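# Lay sticks on the pile and press the stacker button

## Task

Use the green button to have the stacker lay each new course of boards (its fork deck extends over the pile, lowers the boards onto it and retracts). Before every course, the first included, place one stick across the pile directly above the centre of each bearer, all in line. A course offered with no stick to rest on is carried back, and no course is offered twice. Presses are ignored while a deck is extended and for a short time after it retracts. Finish with as many sticks correctly placed as possible and every course sitting level on its sticks. Nothing, a hand included, may hold up a deck, or the stacker halts for good.

## Robot and tools

Robots. Four Kinova Gen3 arms, arm1 to arm4, stand in a row along y of about -0.65 m, at x of about -1.10, -0.34, +0.39 and +1.05, with feet near z 0.71 to 0.75. Each foot (base_link) faces its own +x, which for all four points roughly toward scene +y (the foot quaternions are close to a 90 degree turn about z). Each arm carries a five-finger right hand and reaches about 1.06 m from its joint 1 axis. Keep arms apart: a hard contact between two robots, including one hand gripping another's fingers, ends the scene. The built-in collision check may react late and does not stop fingers.

Frame and units. Every pose is given in one scene frame, metres, origin on the floor, +z up. Angles are radians. A hand pose is written [x, y, z, qw, qx, qy, qz]. The hand point sits 0.045 m in front of the palm; its +z runs along the straight fingers, +y leaves the palm, +x crosses the palm away from the thumb. Fingertips reach 0.06 to 0.07 m past the point. A bracket on the little-finger side of the wrist sticks out and can strike things.

move. Arguments arm1, arm2, arm3, arm4 (one object per arm, each optional) plus cameras. Inside an arm's object:
- joints: absolute joint targets by name. joint1_rad to joint7_rad are arm joints (limits: joint2 ±2.249, joint4 ±2.579, joint6 ±2.099, the others ±6.283). joint1 positive turns clockwise seen from above; joint2 positive tips the shoulder forward. Hand keys hand_little, hand_ring, hand_middle, hand_index, hand_thumb_bend, hand_thumb_turn go from -1 (closed; for the turn, thumb in front of the palm) to +1 (open; turn: beside the palm). hand_force_limit (-1 to 1) maps to about 0 to 10 N at the fingertip (15 N for thumb motors). hand_speed (-0.96 to 1) sets finger speed; full speed from +0.48. Use -0.94 or slower for gentle grips.
- target: an absolute hand pose, seven numbers as above, in the scene frame, reached by a straight path from the current hand_target. speed is the top linear speed, 0.002 to 0.5 m/s, default 0.25; rotation is capped at twice that in rad/s. With target, joints may only hold hand keys.
- min_time_s: 0.1 to 8 s, the shortest duration for that arm's joint motions.
All motions in one call start together; hand paths end together, at most 10 s, and an action lasts at most 15 s. Paths do not avoid obstacles, and hands may lag or overshoot, most when the arm is near straight. A move with no action returns full state and all images. cameras lists names: arm1_cam_wrist to arm4_cam_wrist, cam_end, cam_front, cam_left, cam_over, cam_right, or all; an unknown name voids the call.

wait: seconds (0 to 10) lets the scene run without new commands; cameras as in move. zoom_image: camera and region [x0, y0, x1, y1] in pixels of that camera's newest image (max 504 by 504). show_instructions: shows the reference pages. finished_scene: ends the scene for good; optional scene = 1.

Reading results. The move line names robots that got a command; as last shown marks one that did not, its statuses reading not commanded. pictures gives image order. hand is the measured hand pose (printed position can be off at long reach); hand_target is the pose at the held joint targets. Statuses: done (within 1 cm and 2 degrees for a hand), off_target (resting short, maybe still pushing), time_out (joint keeps where it stopped), not_followed, joint command not followed or pose unreachable (safety check holding the arm back). Joint velocities are rad/s; within noise means at rest. Joint torques are in N m, in joint order. Flange force is the outside force on the hand along its own axes; no reading means no estimate. hand_stopped_by gives six words for little, ring, middle, index, thumb_bend, thumb_turn: moving, target, force, stalled or fault. The *_load_n values are fingertip forces in N, positive when pushed open; a lost grip shows as load near 0. MOTOR HOT warns of heating; OVER-TEMPERATURE FAULT means the arm sinks for 30 to 60 s, after which keys marked limit_stop_at_motor_heat must be resent.

Finger behaviour. A motor moves only when its target changes by 0.002 or more, then locks. To grip harder, raise hand_force_limit and send a more closed target than the reading; to release, send a more open one. The thumb turned in front plus fingers wraps objects 0.035 to 0.065 m thick.

What to avoid. Torque faults (sensor limits 104.5 N m for joints 1 to 4, 51.3 N m for 5 to 7, or over 5 degrees off the planned motion) halt an arm for 10 s. The arm keeps pushing into contacts, so back off after touching. Do not drop sticks even a few millimetres, release moving parts, slam, or knock anything off the work area or to the floor. Loose objects may get brief nudges. Never rest a hand or stick under a deck as it lowers. The scene keeps running while you think, with arms holding the last command.

Each tool is called after "Call:" as name([rows], argument=value, ...), one row to a line, values as JSON.

Reference images:

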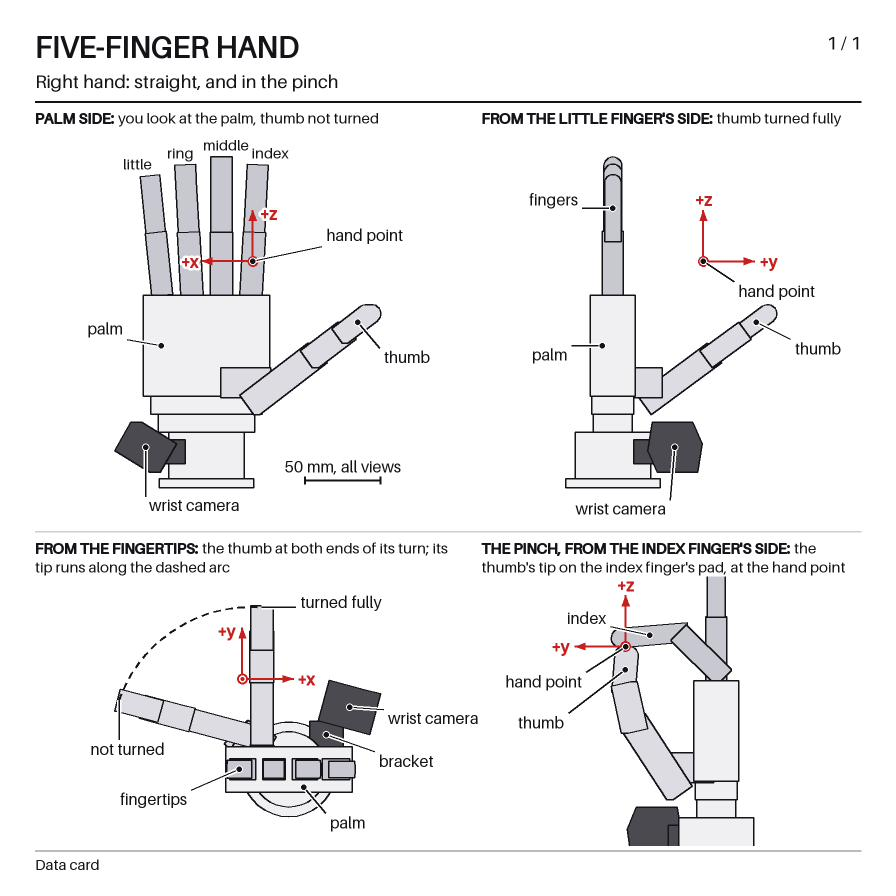

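## Session

Call:
move()

Scene clock: 0.00 s.
Joint torques (N m): no reading
Motor temperatures (°C): arm1=[30 29 26 31 37 34 33] | arm2=[30 24 22 28 29 36 38] | arm3=[31 28 24 30 34 30 34] | arm4=[26 26 24 30 37 36 39]
Flange force (N): no reading
Joint velocities: within noise
arm1.joint_positions: joint1_rad=+0.329 joint2_rad=-0.393 joint3_rad=-0.059 joint4_rad=+1.556 joint5_rad=-0.015 joint6_rad=+1.981 joint7_rad=-2.082 hand_little=+1.000 hand_ring=+1.000 hand_middle=+1.000 hand_index=+1.000 hand_thumb_turn=+1.000 hand_thumb_bend=+1.000 hand_force_limit=+0.000 hand_speed=-0.800
arm1.joint_status: not commanded
arm1.hand_stopped_by: target,target,target,target,target,target
arm1.little_load_n: 0.0
arm1.ring_load_n: 0.0
arm1.middle_load_n: 0.0
arm1.index_load_n: 0.0
arm1.thumb_bend_load_n: 0.0
arm1.thumb_turn_load_n: 0.0
arm1.hand: x=-1.0854 y=-0.4821 z=+1.1805 quat_wxyz=(+0.000, +0.418, -0.908, +0.008) (m; scene frame)
arm1.hand_target: x=-1.0854 y=-0.4821 z=+1.1805 quat_wxyz=(+0.000, +0.418, -0.908, +0.008) (m; scene frame)
arm1.hand_status: not commanded
arm2.joint_positions: joint1_rad=+0.371 joint2_rad=-0.325 joint3_rad=-0.087 joint4_rad=+1.471 joint5_rad=-0.029 joint6_rad=+1.972 joint7_rad=-1.752 hand_little=+1.000 hand_ring=+1.000 hand_middle=+1.000 hand_index=+1.000 hand_thumb_turn=+1.000 hand_thumb_bend=+1.000 hand_force_limit=+0.000 hand_speed=-0.800
arm2.joint_status: not commanded
arm2.hand_stopped_by: target,target,target,target,target,target
arm2.little_load_n: 0.0
arm2.ring_load_n: 0.0
arm2.middle_load_n: 0.0
arm2.index_load_n: 0.0
arm2.thumb_bend_load_n: 0.0
arm2.thumb_turn_load_n: 0.0
arm2.hand: x=-0.2980 y=-0.4489 z=+1.2451 quat_wxyz=(-0.008, +0.485, -0.875, -0.008) (m; scene frame)
arm2.hand_target: x=-0.2980 y=-0.4489 z=+1.2451 quat_wxyz=(-0.008, +0.485, -0.875, -0.008) (m; scene frame)
arm2.hand_status: not commanded
arm3.joint_positions: joint1_rad=+0.406 joint2_rad=-0.387 joint3_rad=-0.087 joint4_rad=+1.519 joint5_rad=-0.046 joint6_rad=+1.933 joint7_rad=-1.783 hand_little=+1.000 hand_ring=+1.000 hand_middle=+1.000 hand_index=+1.000 hand_thumb_turn=+1.000 hand_thumb_bend=+1.000 hand_force_limit=+0.000 hand_speed=-0.800
arm3.joint_status: not commanded
arm3.hand_stopped_by: target,target,target,target,target,target
arm3.little_load_n: 0.0
arm3.ring_load_n: -0.5
arm3.middle_load_n: 0.0
arm3.index_load_n: 0.0
arm3.thumb_bend_load_n: 0.0
arm3.thumb_turn_load_n: 0.0
arm3.hand: x=+0.3961 y=-0.4643 z=+1.2145 quat_wxyz=(-0.033, +0.499, -0.866, -0.026) (m; scene frame)
arm3.hand_target: x=+0.3961 y=-0.4643 z=+1.2145 quat_wxyz=(-0.033, +0.499, -0.866, -0.026) (m; scene frame)
arm3.hand_status: not commanded
arm4.joint_positions: joint1_rad=+0.141 joint2_rad=-0.327 joint3_rad=-0.110 joint4_rad=+1.480 joint5_rad=-0.062 joint6_rad=+2.070 joint7_rad=-1.966 hand_little=+1.000 hand_ring=+1.000 hand_middle=+1.000 hand_index=+1.000 hand_thumb_turn=+1.000 hand_thumb_bend=+1.000 hand_force_limit=+0.000 hand_speed=-0.800
arm4.joint_status: not commanded
arm4.hand_stopped_by: target,target,target,target,target,target
arm4.little_load_n: 0.0
arm4.ring_load_n: 0.0
arm4.middle_load_n: 0.0
arm4.index_load_n: 0.0
arm4.thumb_bend_load_n: 0.0
arm4.thumb_turn_load_n: 0.0
arm4.hand: x=+1.0182 y=-0.4714 z=+1.2330 quat_wxyz=(+0.031, +0.522, -0.852, +0.029) (m; scene frame)
arm4.hand_target: x=+1.0182 y=-0.4714 z=+1.2330 quat_wxyz=(+0.031, +0.522, -0.852, +0.029) (m; scene frame)
arm4.hand_status: not commanded
pictures: arm1_cam_wrist, arm2_cam_wrist, arm3_cam_wrist, arm4_cam_wrist, cam_end, cam_front, cam_left, cam_over, cam_right

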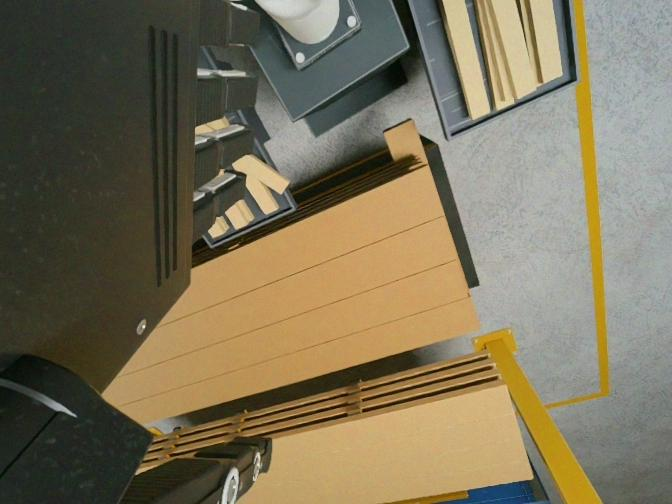

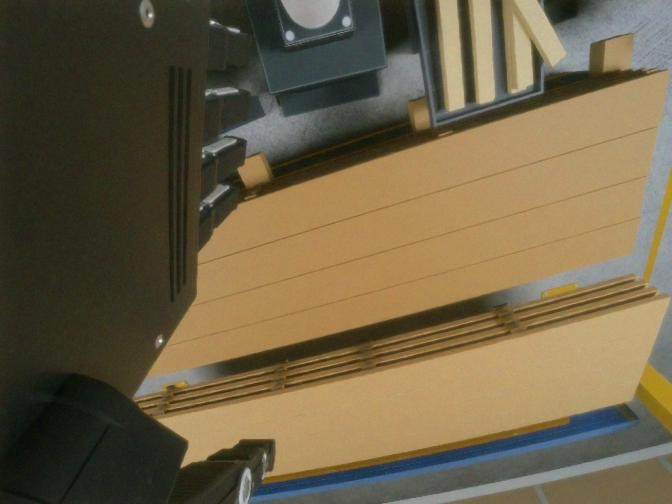

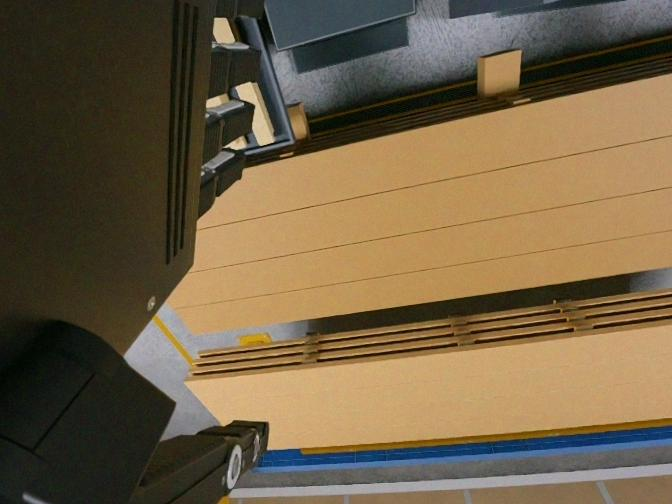

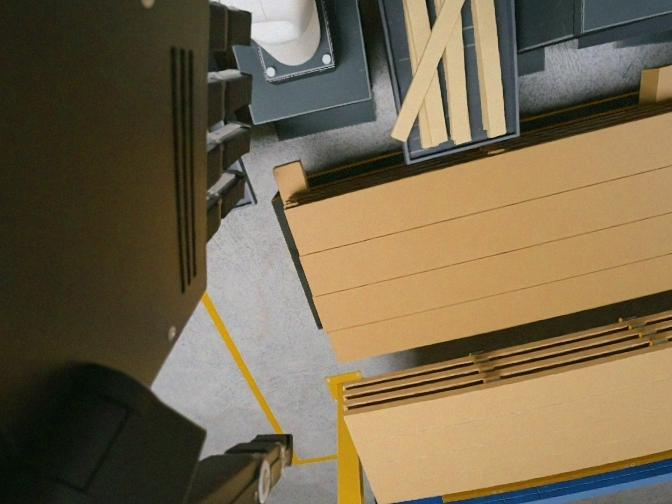

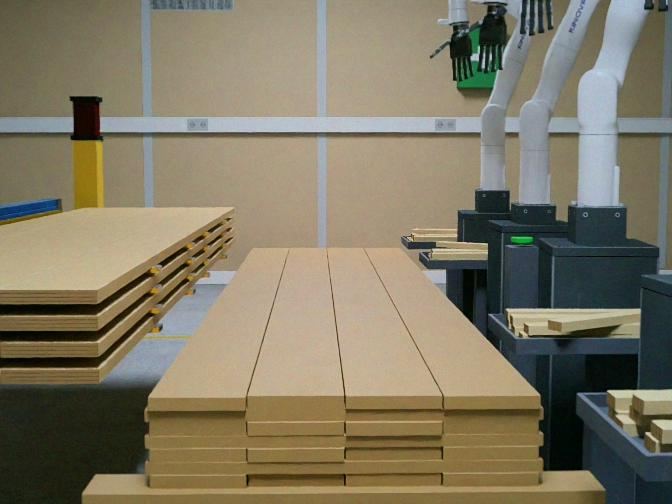

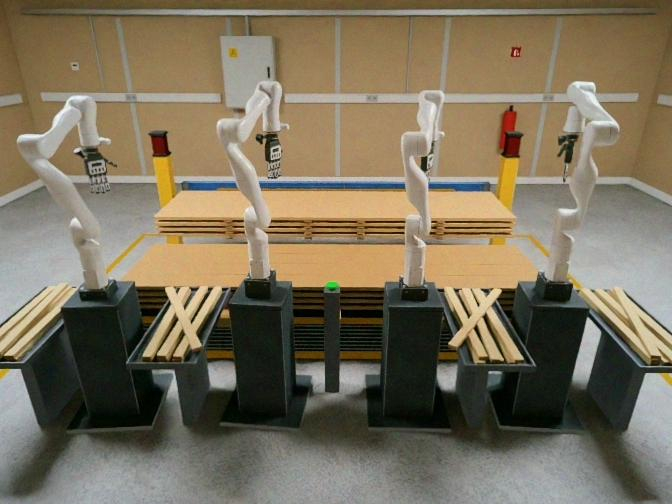

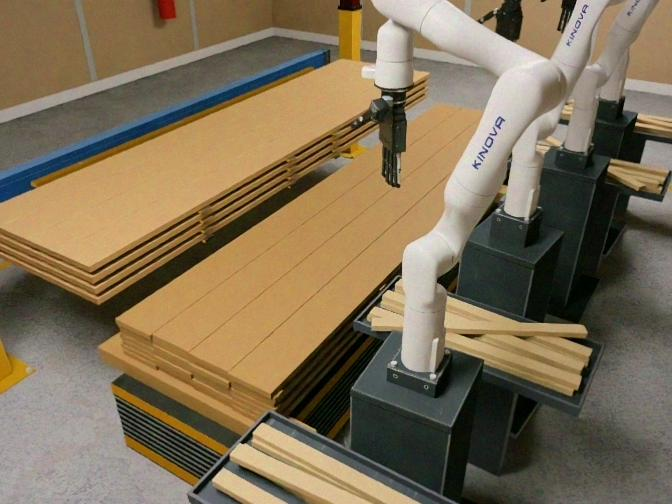

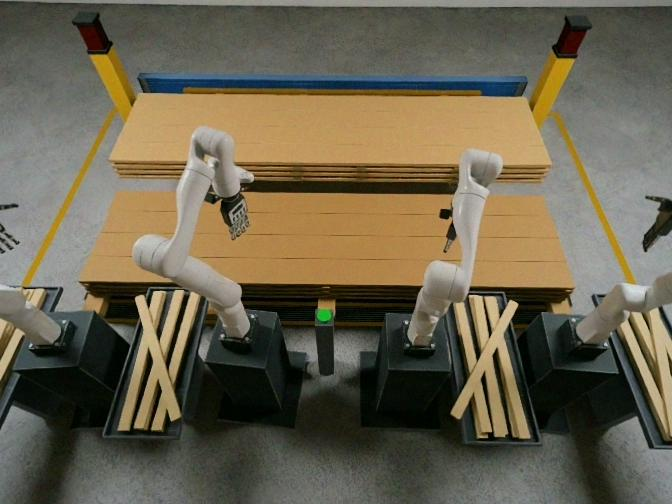

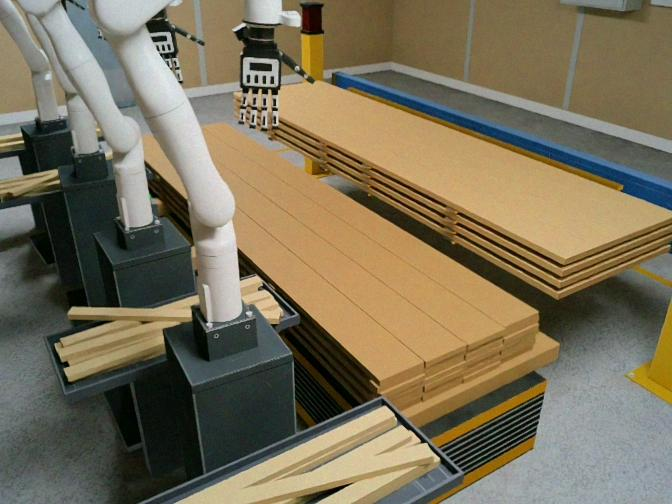

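Call:
zoom_image(camera="cam_over", region=[60, 160, 340, 370])

Call:
zoom_image(camera="cam_over", region=[320, 160, 600, 370])

Call:
zoom_image(camera="cam_front", region=[100, 170, 350, 390])

Call:
zoom_image(camera="cam_front", region=[320, 170, 570, 390])

Call:
zoom_image(camera="cam_end", region=[0, 180, 336, 504])

Call:
zoom_image(camera="cam_end", region=[336, 180, 672, 504])

Scaled by 1.800 from the camera's image (finer frame: 960x720).

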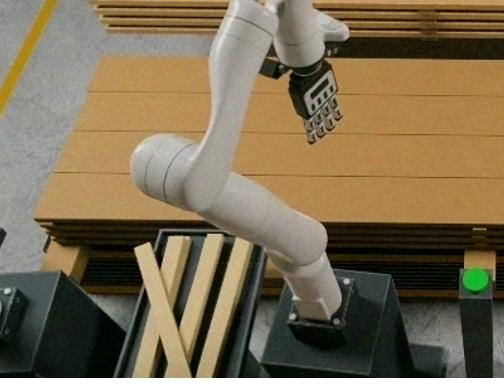

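Scaled by 1.800 from the camera's image (finer frame: 960x720).

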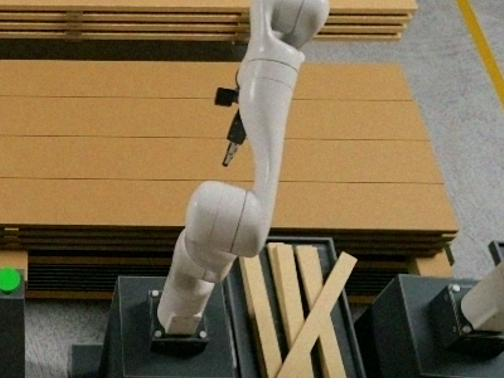

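Scaled by 2.016 from the camera's image (finer frame: 960x720).

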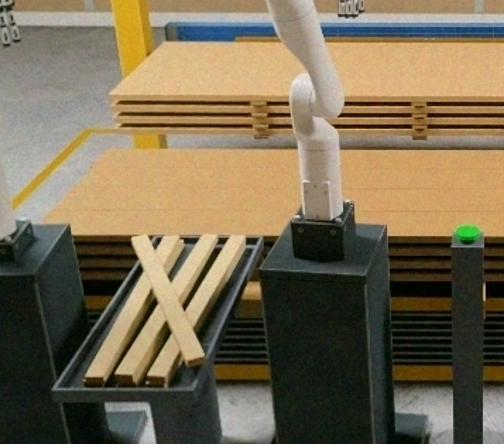

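Scaled by 2.016 from the camera's image (finer frame: 960x720).

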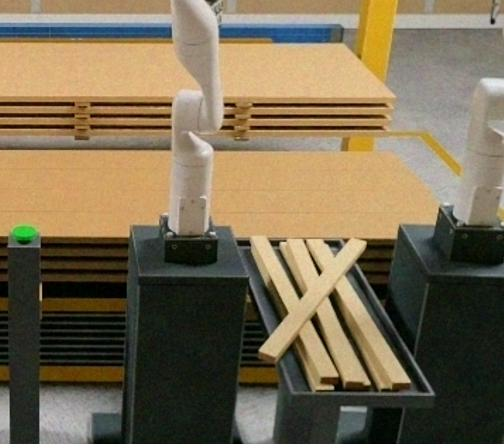

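Scaled by 1.500 from the camera's image (finer frame: 960x720).

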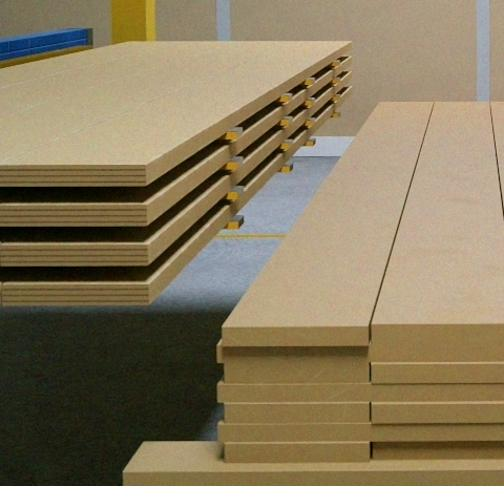

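Scaled by 1.500 from the camera's image (finer frame: 960x720).

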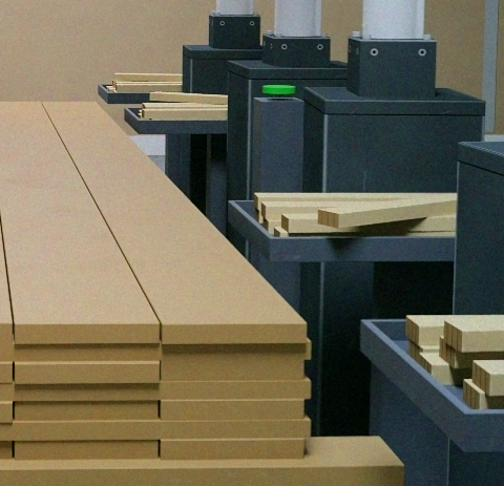

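Call:
zoom_image(camera="cam_over", region=[0, 270, 230, 450])

Call:
zoom_image(camera="cam_over", region=[430, 270, 672, 450])

Call:
zoom_image(camera="cam_front", region=[0, 270, 230, 420])

Call:
zoom_image(camera="cam_front", region=[430, 270, 672, 420])

Call:
zoom_image(camera="cam_left", region=[180, 260, 600, 504])

Call:
zoom_image(camera="cam_right", region=[40, 260, 480, 504])

Call:
zoom_image(camera="arm1_cam_wrist", region=[190, 0, 600, 300])

Call:
zoom_image(camera="arm2_cam_wrist", region=[190, 0, 672, 340])

Call:
zoom_image(camera="arm4_cam_wrist", region=[200, 0, 672, 340])

Scaled by 2.191 from the camera's image (finer frame: 960x720).

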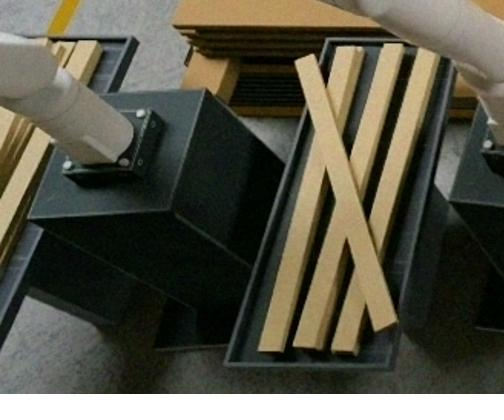

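Scaled by 2.083 from the camera's image (finer frame: 960x720).

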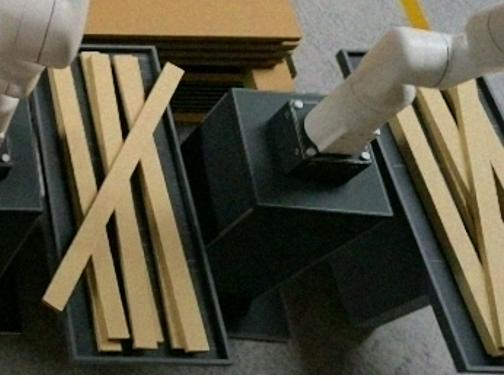

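Scaled by 2.191 from the camera's image (finer frame: 960x720).

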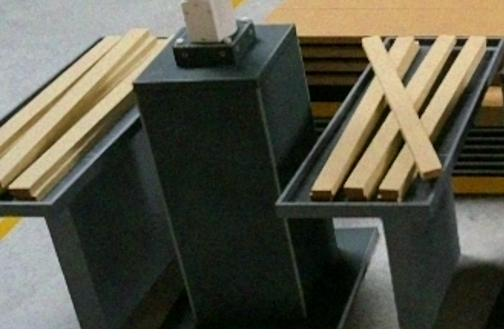

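Scaled by 2.083 from the camera's image (finer frame: 960x720).

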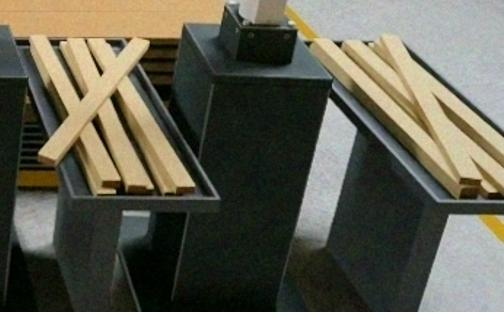

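Scaled by 1.200 from the camera's image (finer frame: 960x720).

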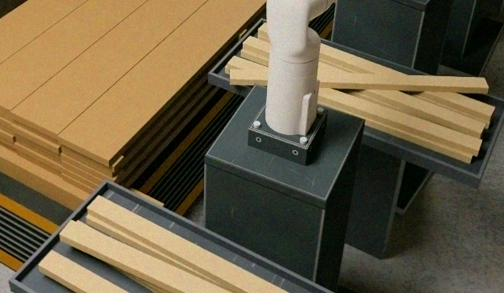

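Scaled by 1.145 from the camera's image (finer frame: 960x720).

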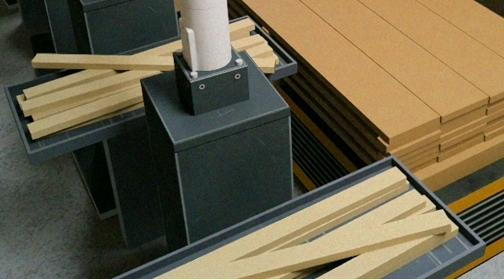

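Scaled by 1.229 from the camera's image (finer frame: 960x720).

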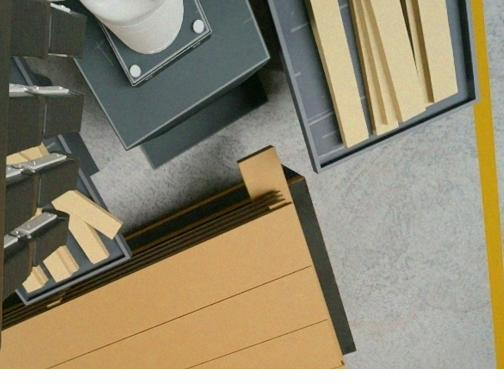

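Scaled by 1.046 from the camera's image (finer frame: 960x720).

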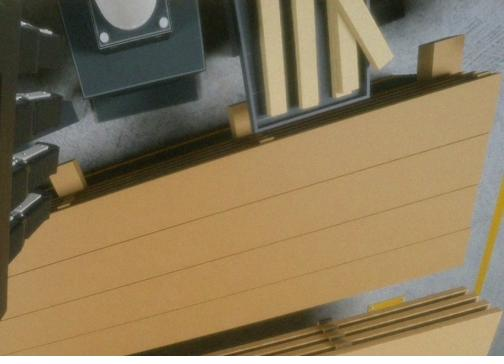

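Scaled by 1.068 from the camera's image (finer frame: 960x720).

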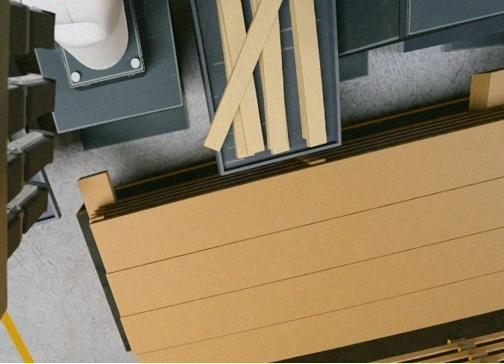

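Call:
zoom_image(camera="cam_left", region=[80, 290, 320, 470])

Call:
zoom_image(camera="cam_end", region=[400, 370, 640, 504])

Call:
zoom_image(camera="cam_end", region=[70, 370, 300, 504])

Call:
zoom_image(camera="cam_right", region=[340, 260, 600, 470])

Call:
zoom_image(camera="arm1_cam_wrist", region=[340, 90, 520, 320])

Call:
zoom_image(camera="cam_over", region=[60, 270, 220, 340])

Call:
zoom_image(camera="cam_over", region=[280, 270, 440, 340])

Call:
zoom_image(camera="cam_over", region=[440, 270, 600, 340])

Scaled by 2.100 from the camera's image (finer frame: 960x720).

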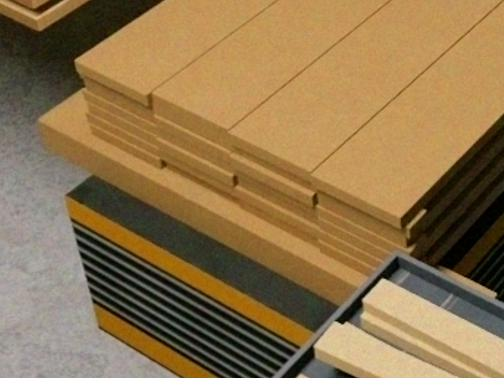

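Scaled by 2.100 from the camera's image (finer frame: 960x720).

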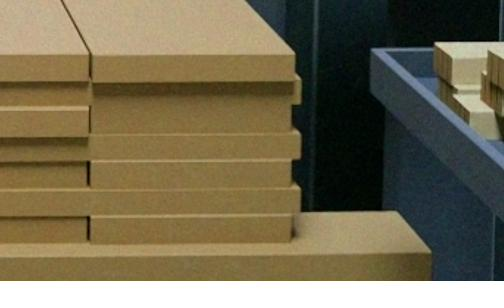

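Scaled by 2.191 from the camera's image (finer frame: 960x720).

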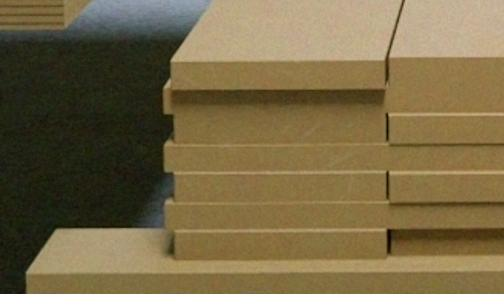

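Scaled by 1.938 from the camera's image (finer frame: 960x720).

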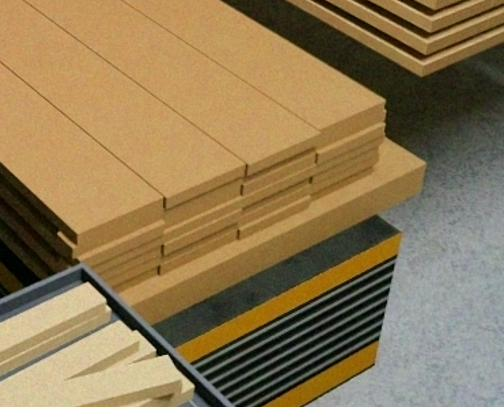

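Scaled by 2.191 from the camera's image (finer frame: 960x720).

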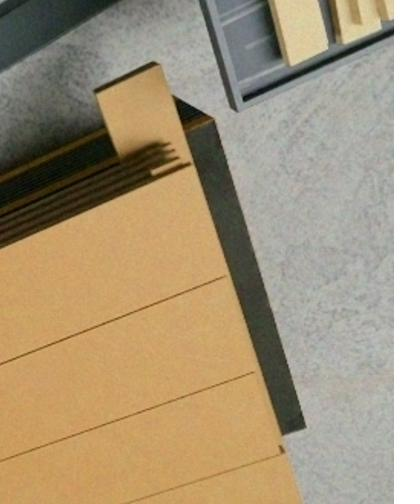

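Scaled by 3.150 from the camera's image (finer frame: 960x720).

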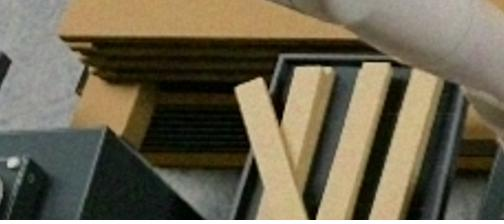

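Scaled by 3.150 from the camera's image (finer frame: 960x720).

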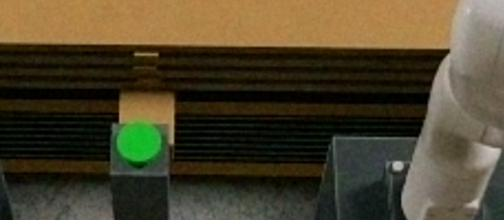

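Scaled by 3.150 from the camera's image (finer frame: 960x720).

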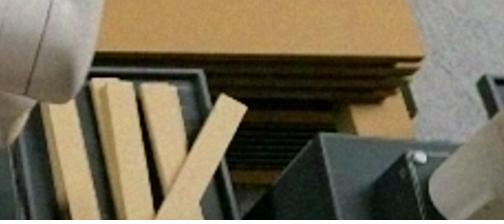

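Call:
move(arm1={"joints":{"joint1_rad":-1.499,"joint3_rad":0,"joint5_rad":0,"joint7_rad":-1.57,"joint2_rad":0.1,"joint4_rad":1.6,"joint6_rad":1.44},"min_time_s":3}, arm2={"joints":{"joint1_rad":-1.672,"joint3_rad":0,"joint5_rad":0,"joint7_rad":-1.57,"joint2_rad":0.1,"joint4_rad":1.6,"joint6_rad":1.44},"min_time_s":3}, arm3={"joints":{"joint1_rad":1.564,"joint3_rad":0,"joint5_rad":0,"joint7_rad":-1.57,"joint2_rad":0.1,"joint4_rad":1.6,"joint6_rad":1.44},"min_time_s":3}, arm4={"joints":{"joint1_rad":1.506,"joint3_rad":0,"joint5_rad":0,"joint7_rad":-1.57,"joint2_rad":0.1,"joint4_rad":1.6,"joint6_rad":1.44},"min_time_s":3}, cameras=["all"])

Scene clock: 18.10 s.
Joint torques (N m): arm1=[-0.14 -10.62 0.13 -8.43 0.1 -0.15 0.42] | arm2=[0.42 -10.5 -0.1 -7.06 0.13 -0.1 -0.32] | arm3=[0.44 -9.32 0.9 -8.94 0.23 -0.08 -0.42] | arm4=[-2.43 -10.21 0.52 -9.17 0.24 0 -0.03]
Motor temperatures (°C): arm1=[30 29 26 31 37 34 33] | arm2=[30 24 22 28 29 36 38] | arm3=[31 28 24 30 34 30 34] | arm4=[26 26 24 30 37 36 39]
Flange force (N): arm1=[-0.7 1.3 1.0] | arm2=[-4.2 -0.7 -2.8] | arm3=[3.2 0.9 1.9] | arm4=[2.3 -3.7 3.5]
move: arm1 done; arm2 done; arm3 done; arm4 done
Joint velocities: within noise
arm1.joint_positions: joint1_rad=-1.499 joint2_rad=+0.100 joint3_rad=+0.000 joint4_rad=+1.600 joint5_rad=+0.000 joint6_rad=+1.440 joint7_rad=-1.570 hand_little=+1.000 hand_ring=+1.000 hand_middle=+1.000 hand_index=+1.000 hand_thumb_turn=+1.000 hand_thumb_bend=+1.000 hand_force_limit=+0.000 hand_speed=-0.800
arm1.joint_status: all done
arm1.hand_stopped_by: target,target,target,target,target,target
arm1.little_load_n: 0.0
arm1.ring_load_n: 0.0
arm1.middle_load_n: 0.0
arm1.index_load_n: 0.0
arm1.thumb_bend_load_n: 0.0
arm1.thumb_turn_load_n: 0.0
arm1.hand: x=-1.4862 y=-0.7022 z=+1.0489 quat_wxyz=(+0.005, +1.000, +0.001, -0.002)
arm1.hand_target: x=-1.4862 y=-0.7022 z=+1.0489 quat_wxyz=(+0.005, +1.000, +0.001, -0.002)
arm1.hand_status: not commanded
arm2.joint_positions: joint1_rad=-1.672 joint2_rad=+0.100 joint3_rad=+0.000 joint4_rad=+1.600 joint5_rad=+0.000 joint6_rad=+1.440 joint7_rad=-1.570 hand_little=+1.000 hand_ring=+1.000 hand_middle=+1.000 hand_index=+1.000 hand_thumb_turn=+1.000 hand_thumb_bend=+1.000 hand_force_limit=+0.000 hand_speed=-0.800
arm2.joint_status: all done
arm2.hand_stopped_by: target,target,target,target,target,target
arm2.little_load_n: 0.0
arm2.ring_load_n: 0.0
arm2.middle_load_n: 0.0
arm2.index_load_n: 0.0
arm2.thumb_bend_load_n: 0.0
arm2.thumb_turn_load_n: 0.0
arm2.hand: x=-0.7188 y=-0.6850 z=+1.0954 quat_wxyz=(+0.000, +1.000, +0.000, -0.003)
arm2.hand_target: x=-0.7188 y=-0.6850 z=+1.0954 quat_wxyz=(+0.000, +1.000, +0.000, -0.003)
arm2.hand_status: not commanded
arm3.joint_positions: joint1_rad=+1.564 joint2_rad=+0.100 joint3_rad=+0.000 joint4_rad=+1.600 joint5_rad=+0.000 joint6_rad=+1.440 joint7_rad=-1.570 hand_little=+1.000 hand_ring=+1.000 hand_middle=+1.000 hand_index=+1.000 hand_thumb_turn=+1.000 hand_thumb_bend=+1.000 hand_force_limit=+0.000 hand_speed=-0.800
arm3.joint_status: all done
arm3.hand_stopped_by: target,target,target,target,target,target
arm3.little_load_n: 0.0
arm3.ring_load_n: 0.0
arm3.middle_load_n: 0.0
arm3.index_load_n: 0.0
arm3.thumb_bend_load_n: 0.0
arm3.thumb_turn_load_n: 0.0
arm3.hand: x=+0.7670 y=-0.6256 z=+1.0698 quat_wxyz=(-0.008, +0.000, -1.000, -0.002)
arm3.hand_target: x=+0.7670 y=-0.6256 z=+1.0698 quat_wxyz=(-0.008, +0.000, -1.000, -0.002)
arm3.hand_status: not commanded
arm4.joint_positions: joint1_rad=+1.506 joint2_rad=+0.100 joint3_rad=+0.000 joint4_rad=+1.600 joint5_rad=+0.000 joint6_rad=+1.440 joint7_rad=-1.570 hand_little=+1.000 hand_ring=+1.000 hand_middle=+1.000 hand_index=+1.000 hand_thumb_turn=+1.000 hand_thumb_bend=+1.000 hand_force_limit=+0.000 hand_speed=-0.800
arm4.joint_status: all done
arm4.hand_stopped_by: target,target,target,target,target,target
arm4.little_load_n: 0.0
arm4.ring_load_n: 0.0
arm4.middle_load_n: 0.0
arm4.index_load_n: 0.0
arm4.thumb_bend_load_n: 0.0
arm4.thumb_turn_load_n: 0.0
arm4.hand: x=+1.4310 y=-0.6150 z=+1.0895 quat_wxyz=(-0.003, +0.000, -1.000, +0.000)
arm4.hand_target: x=+1.4310 y=-0.6150 z=+1.0895 quat_wxyz=(-0.003, +0.000, -1.000, +0.000)
arm4.hand_status: not commanded
pictures: arm1_cam_wrist, arm2_cam_wrist, arm3_cam_wrist, arm4_cam_wrist, cam_end, cam_front, cam_left, cam_over, cam_right
arm1_cam_wrist: T_world_to_cam=[[0.2485, -0.96821, -0.02859, -0.27856], [-0.83919, -0.22994, 0.49284, -1.92443], [-0.48375, -0.09848, -0.86965, 0.23695]] pos_world=[-1.43111, -0.68887, 1.14654]
arm2_cam_wrist: T_world_to_cam=[[0.24663, -0.96872, 0.02737, -0.51699], [-0.84996, -0.20265, 0.48631, -1.2769], [-0.46555, -0.1432, -0.87336, 0.63719]] pos_world=[-0.66117, -0.66834, 1.19162]
arm3_cam_wrist: T_world_to_cam=[[-0.28896, 0.95712, -0.02084, 0.84567], [0.80456, 0.25458, 0.53654, -1.03362], [0.51883, 0.13826, -0.84362, 0.70581]] pos_world=[0.70978, -0.64385, 1.16764]
arm4_cam_wrist: T_world_to_cam=[[-0.20453, 0.97886, 0.00061, 0.89778], [0.84323, 0.17587, 0.50797, -1.65254], [0.49712, 0.10441, -0.86138, 0.40574]] pos_world=[1.37539, -0.63053, 1.18838]

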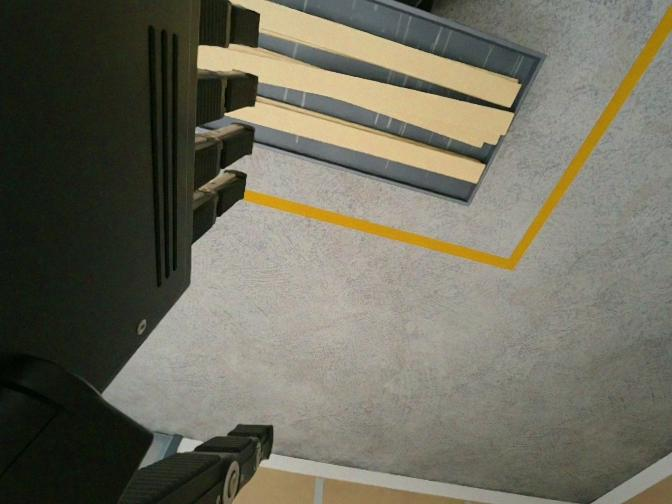

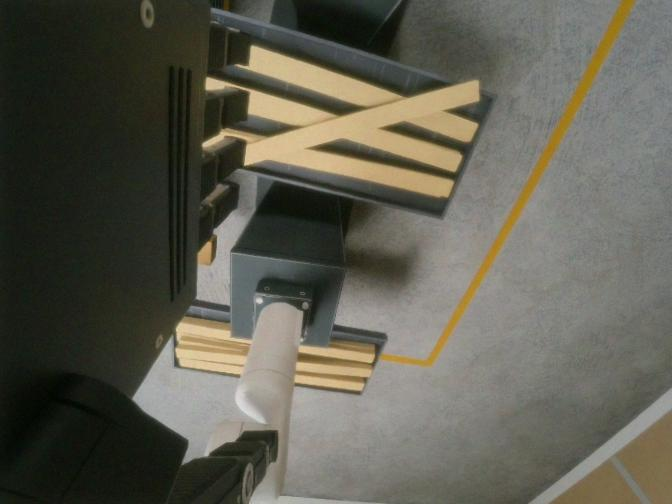

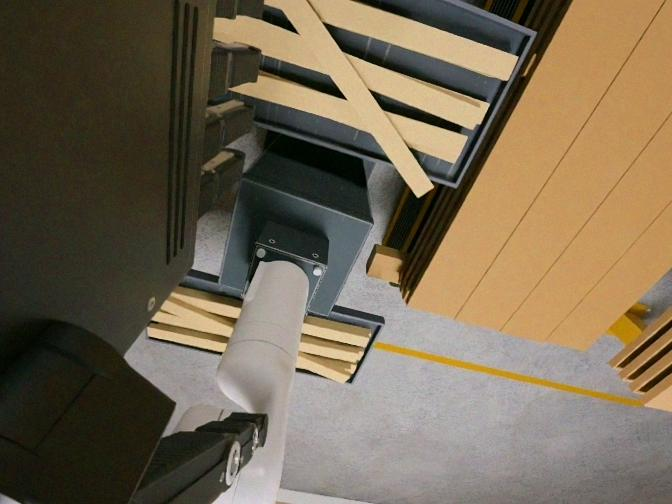

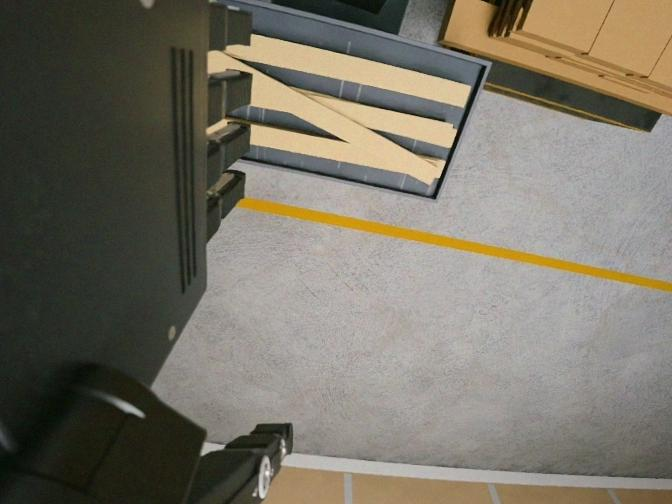

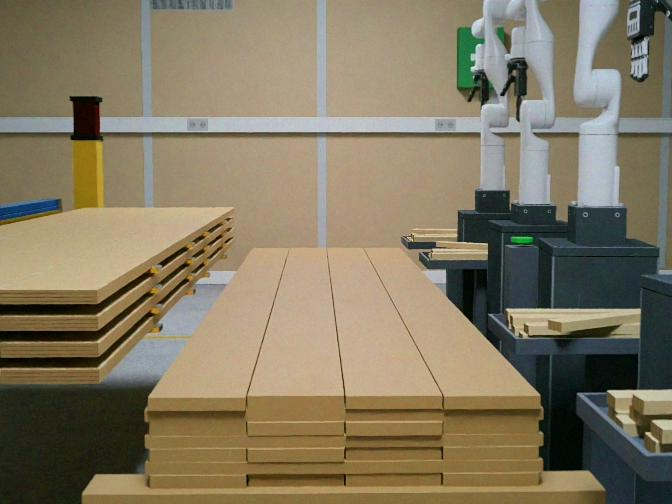

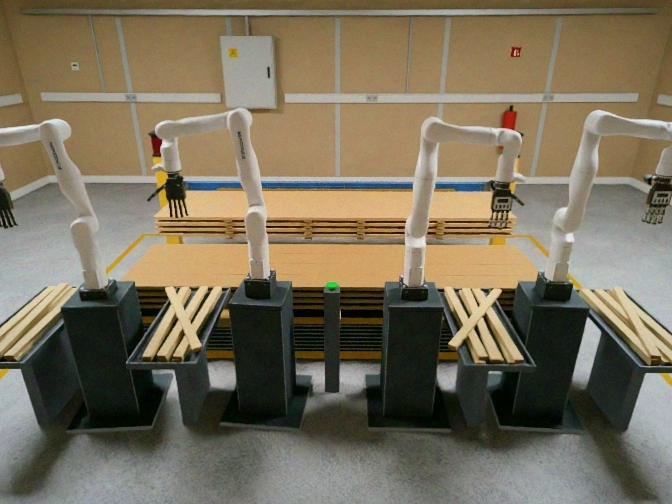

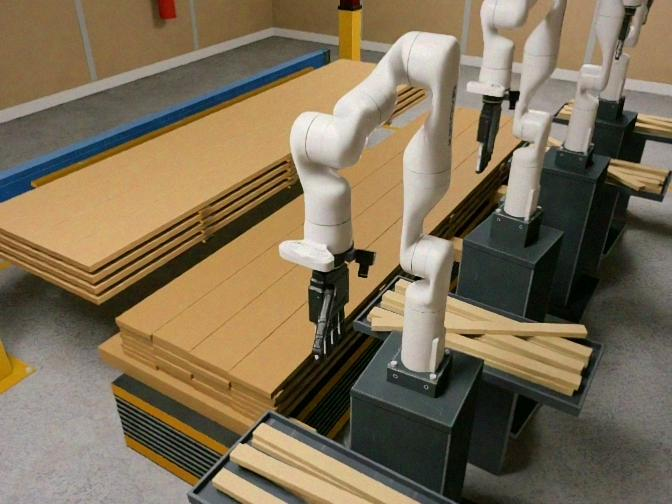

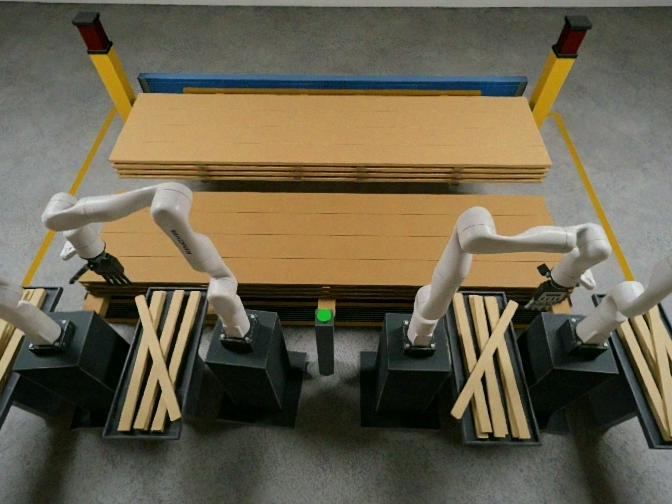

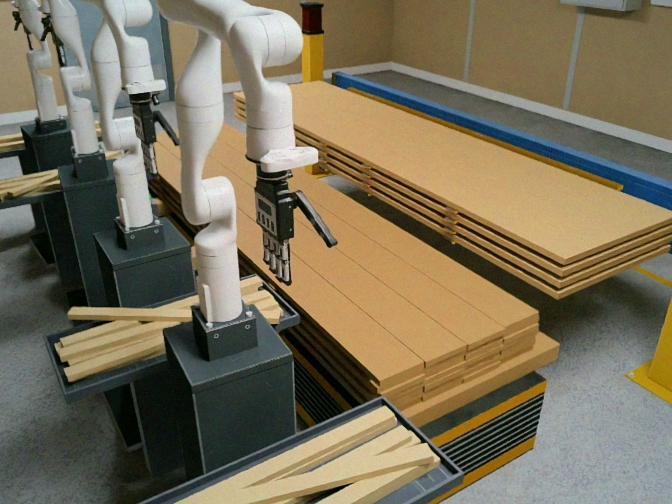

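Call:
move(arm1={"joints":{"joint6_rad":1.94,"joint2_rad":-0.05},"min_time_s":1.5}, arm2={"joints":{"joint6_rad":1.94,"joint2_rad":-0.05},"min_time_s":1.5}, arm3={"joints":{"joint6_rad":1.94,"joint2_rad":-0.05},"min_time_s":1.5}, arm4={"joints":{"joint6_rad":1.94,"joint2_rad":-0.05},"min_time_s":1.5}, cameras=["arm1_cam_wrist","arm2_cam_wrist","arm3_cam_wrist","arm4_cam_wrist","cam_over"])

Call:
zoom_image(camera="arm2_cam_wrist", region=[190, 60, 672, 400])

Scene clock: 20.63 s.
Joint torques (N m): arm1=[-0.14 -6.82 -0.01 -7.66 0.08 0.71 0.4] | arm2=[0.42 -6.69 -0.15 -6.32 0.17 0.8 -0.34] | arm3=[0.51 -5.73 0.86 -8.12 0.25 0.75 -0.47] | arm4=[-2.38 -6.43 0.52 -8.43 0.2 0.99 -0.01]
Motor temperatures (°C): arm1=[30 29 26 31 37 34 33] | arm2=[30 24 22 28 29 36 38] | arm3=[31 28 24 30 34 30 34] | arm4=[26 26 24 30 37 36 39]
Flange force (N): arm1=[-0.7 1.5 0.8] | arm2=[-1.9 -0.8 -4.0] | arm3=[1.7 1.3 2.9] | arm4=[0.6 -2.1 4.9]
move: arm1 done; arm2 done; arm3 done; arm4 done
Joint velocities: within noise
arm1.joint_positions: joint1_rad=-1.499 joint2_rad=-0.050 joint3_rad=+0.000 joint4_rad=+1.600 joint5_rad=+0.000 joint6_rad=+1.940 joint7_rad=-1.570 hand_little=+1.000 hand_ring=+1.000 hand_middle=+1.000 hand_index=+1.000 hand_thumb_turn=+1.000 hand_thumb_bend=+1.000 hand_force_limit=+0.000 hand_speed=-0.800
arm1.joint_status: all done
arm1.hand_stopped_by: target,target,target,target,target,target
arm1.little_load_n: 0.0
arm1.ring_load_n: 0.0
arm1.middle_load_n: 0.0
arm1.index_load_n: 0.0
arm1.thumb_bend_load_n: 0.0
arm1.thumb_turn_load_n: 0.0
arm1.hand: x=-1.3132 y=-0.7015 z=+1.1059 quat_wxyz=(+0.005, +0.985, +0.002, +0.172)
arm1.hand_target: x=-1.3132 y=-0.7015 z=+1.1059 quat_wxyz=(+0.005, +0.985, +0.002, +0.172)
arm1.hand_status: not commanded
arm2.joint_positions: joint1_rad=-1.672 joint2_rad=-0.050 joint3_rad=+0.000 joint4_rad=+1.600 joint5_rad=+0.000 joint6_rad=+1.940 joint7_rad=-1.570 hand_little=+1.000 hand_ring=+1.000 hand_middle=+1.000 hand_index=+1.000 hand_thumb_turn=+1.000 hand_thumb_bend=+1.000 hand_force_limit=+0.000 hand_speed=-0.800
arm2.joint_status: all done
arm2.hand_stopped_by: target,target,target,target,target,target
arm2.little_load_n: 0.0
arm2.ring_load_n: 0.0
arm2.middle_load_n: 0.0
arm2.index_load_n: 0.0
arm2.thumb_bend_load_n: 0.0
arm2.thumb_turn_load_n: 0.0
arm2.hand: x=-0.5457 y=-0.6850 z=+1.1522 quat_wxyz=(+0.000, +0.985, +0.000, +0.171)
arm2.hand_target: x=-0.5457 y=-0.6850 z=+1.1522 quat_wxyz=(+0.000, +0.985, +0.000, +0.171)
arm2.hand_status: not commanded
arm3.joint_positions: joint1_rad=+1.564 joint2_rad=-0.050 joint3_rad=+0.000 joint4_rad=+1.600 joint5_rad=+0.000 joint6_rad=+1.940 joint7_rad=-1.570 hand_little=+1.000 hand_ring=+1.000 hand_middle=+1.000 hand_index=+1.000 hand_thumb_turn=+1.000 hand_thumb_bend=+1.000 hand_force_limit=+0.000 hand_speed=-0.800
arm3.joint_status: all done
arm3.hand_stopped_by: target,target,target,target,target,target
arm3.little_load_n: 0.0
arm3.ring_load_n: 0.0
arm3.middle_load_n: 0.0
arm3.index_load_n: 0.0
arm3.thumb_bend_load_n: 0.0
arm3.thumb_turn_load_n: 0.0
arm3.hand: x=+0.5933 y=-0.6257 z=+1.1246 quat_wxyz=(+0.166, +0.000, -0.986, -0.002)
arm3.hand_target: x=+0.5933 y=-0.6257 z=+1.1246 quat_wxyz=(+0.166, +0.000, -0.986, -0.002)
arm3.hand_status: not commanded
arm4.joint_positions: joint1_rad=+1.506 joint2_rad=-0.050 joint3_rad=+0.000 joint4_rad=+1.600 joint5_rad=+0.000 joint6_rad=+1.940 joint7_rad=-1.570 hand_little=+1.000 hand_ring=+1.000 hand_middle=+1.000 hand_index=+1.000 hand_thumb_turn=+1.000 hand_thumb_bend=+1.000 hand_force_limit=+0.000 hand_speed=-0.800
arm4.joint_status: all done
arm4.hand_stopped_by: target,target,target,target,target,target
arm4.little_load_n: 0.0
arm4.ring_load_n: 0.0
arm4.middle_load_n: 0.0
arm4.index_load_n: 0.0
arm4.thumb_bend_load_n: 0.0
arm4.thumb_turn_load_n: 0.0
arm4.hand: x=+1.2579 y=-0.6150 z=+1.1461 quat_wxyz=(+0.171, +0.000, -0.985, +0.000)
arm4.hand_target: x=+1.2579 y=-0.6150 z=+1.1461 quat_wxyz=(+0.171, +0.000, -0.985, +0.000)
arm4.hand_status: not commanded
arm1_cam_wrist: T_world_to_cam=[[0.24641, -0.9674, 0.05855, -0.41778], [-0.95654, -0.23304, 0.17527, -1.61221], [-0.15591, -0.09919, -0.98278, 0.92536]] pos_world=[-1.29494, -0.68808, 1.21646]
arm2_cam_wrist: T_world_to_cam=[[0.22209, -0.96877, 0.1103, -0.67029], [-0.96523, -0.20245, 0.16539, -0.85042], [-0.13789, -0.14319, -0.98004, 1.06903]] pos_world=[-0.52457, -0.66844, 1.26227]
arm3_cam_wrist: T_world_to_cam=[[-0.27978, 0.95674, 0.07983, 0.67785], [0.93942, 0.25567, 0.22829, -0.65595], [0.198, 0.13887, -0.97032, 1.17543]] pos_world=[0.57313, -0.64405, 1.23616]
arm4_cam_wrist: T_world_to_cam=[[-0.19182, 0.97888, 0.07072, 0.76594], [0.9663, 0.17577, 0.18805, -1.32358], [0.17165, 0.10441, -0.97961, 1.08536]] pos_world=[1.2396, -0.63043, 1.25797]

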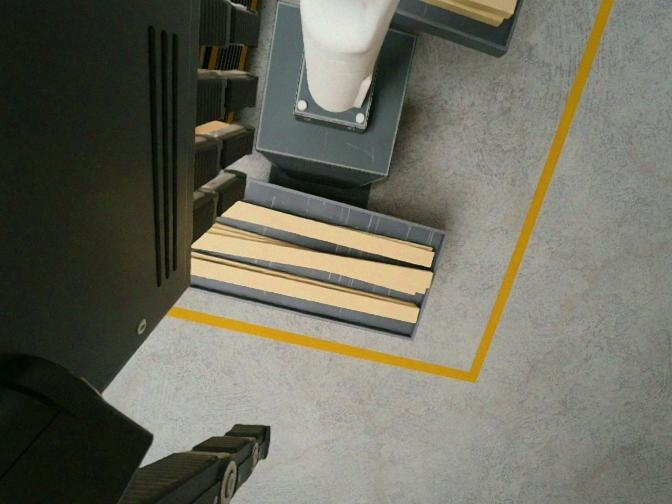

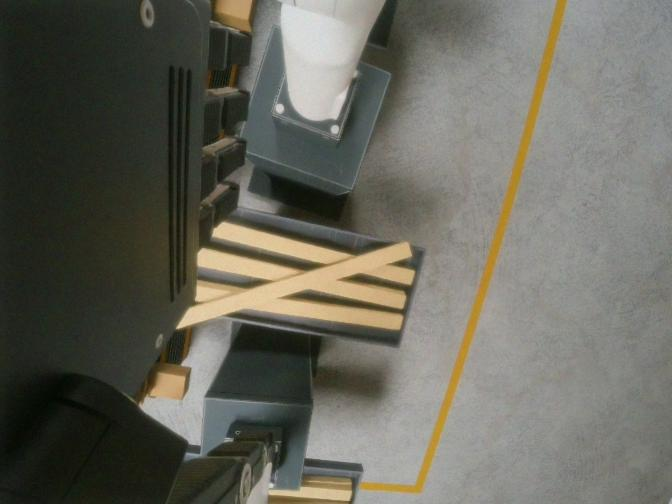

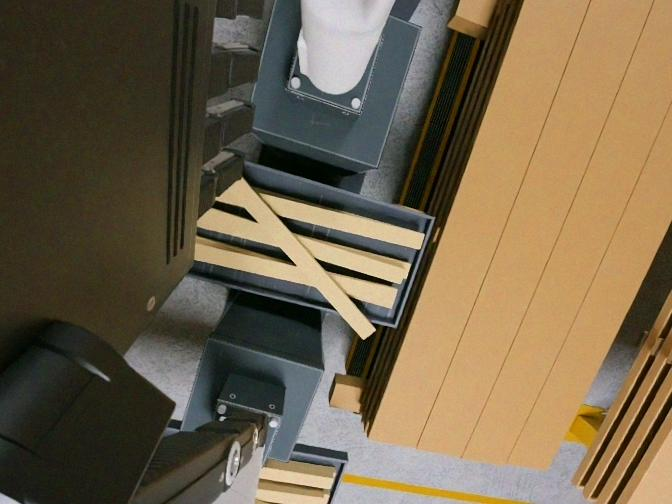

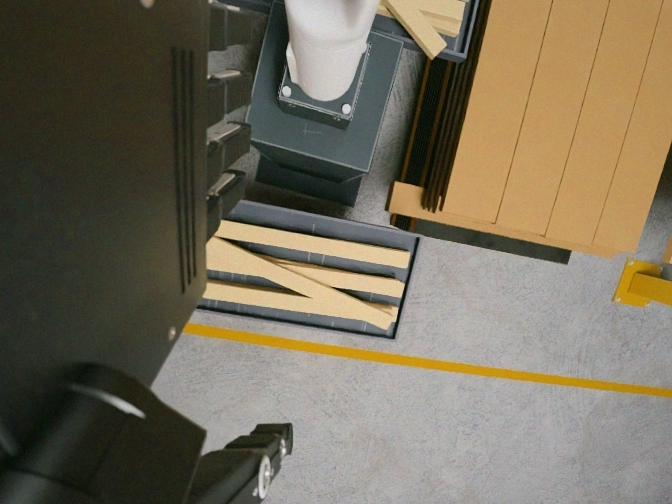

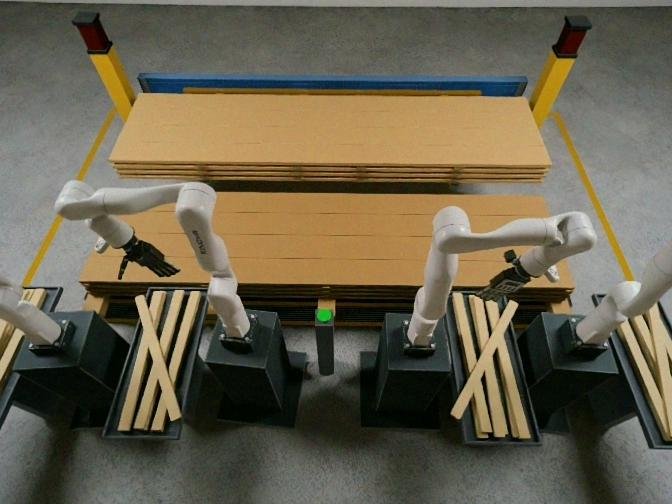

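Scaled by 1.046 from the camera's image (finer frame: 960x720).

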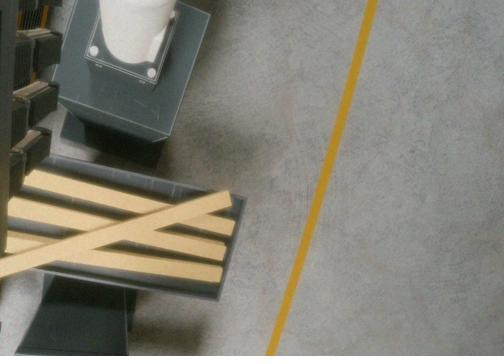

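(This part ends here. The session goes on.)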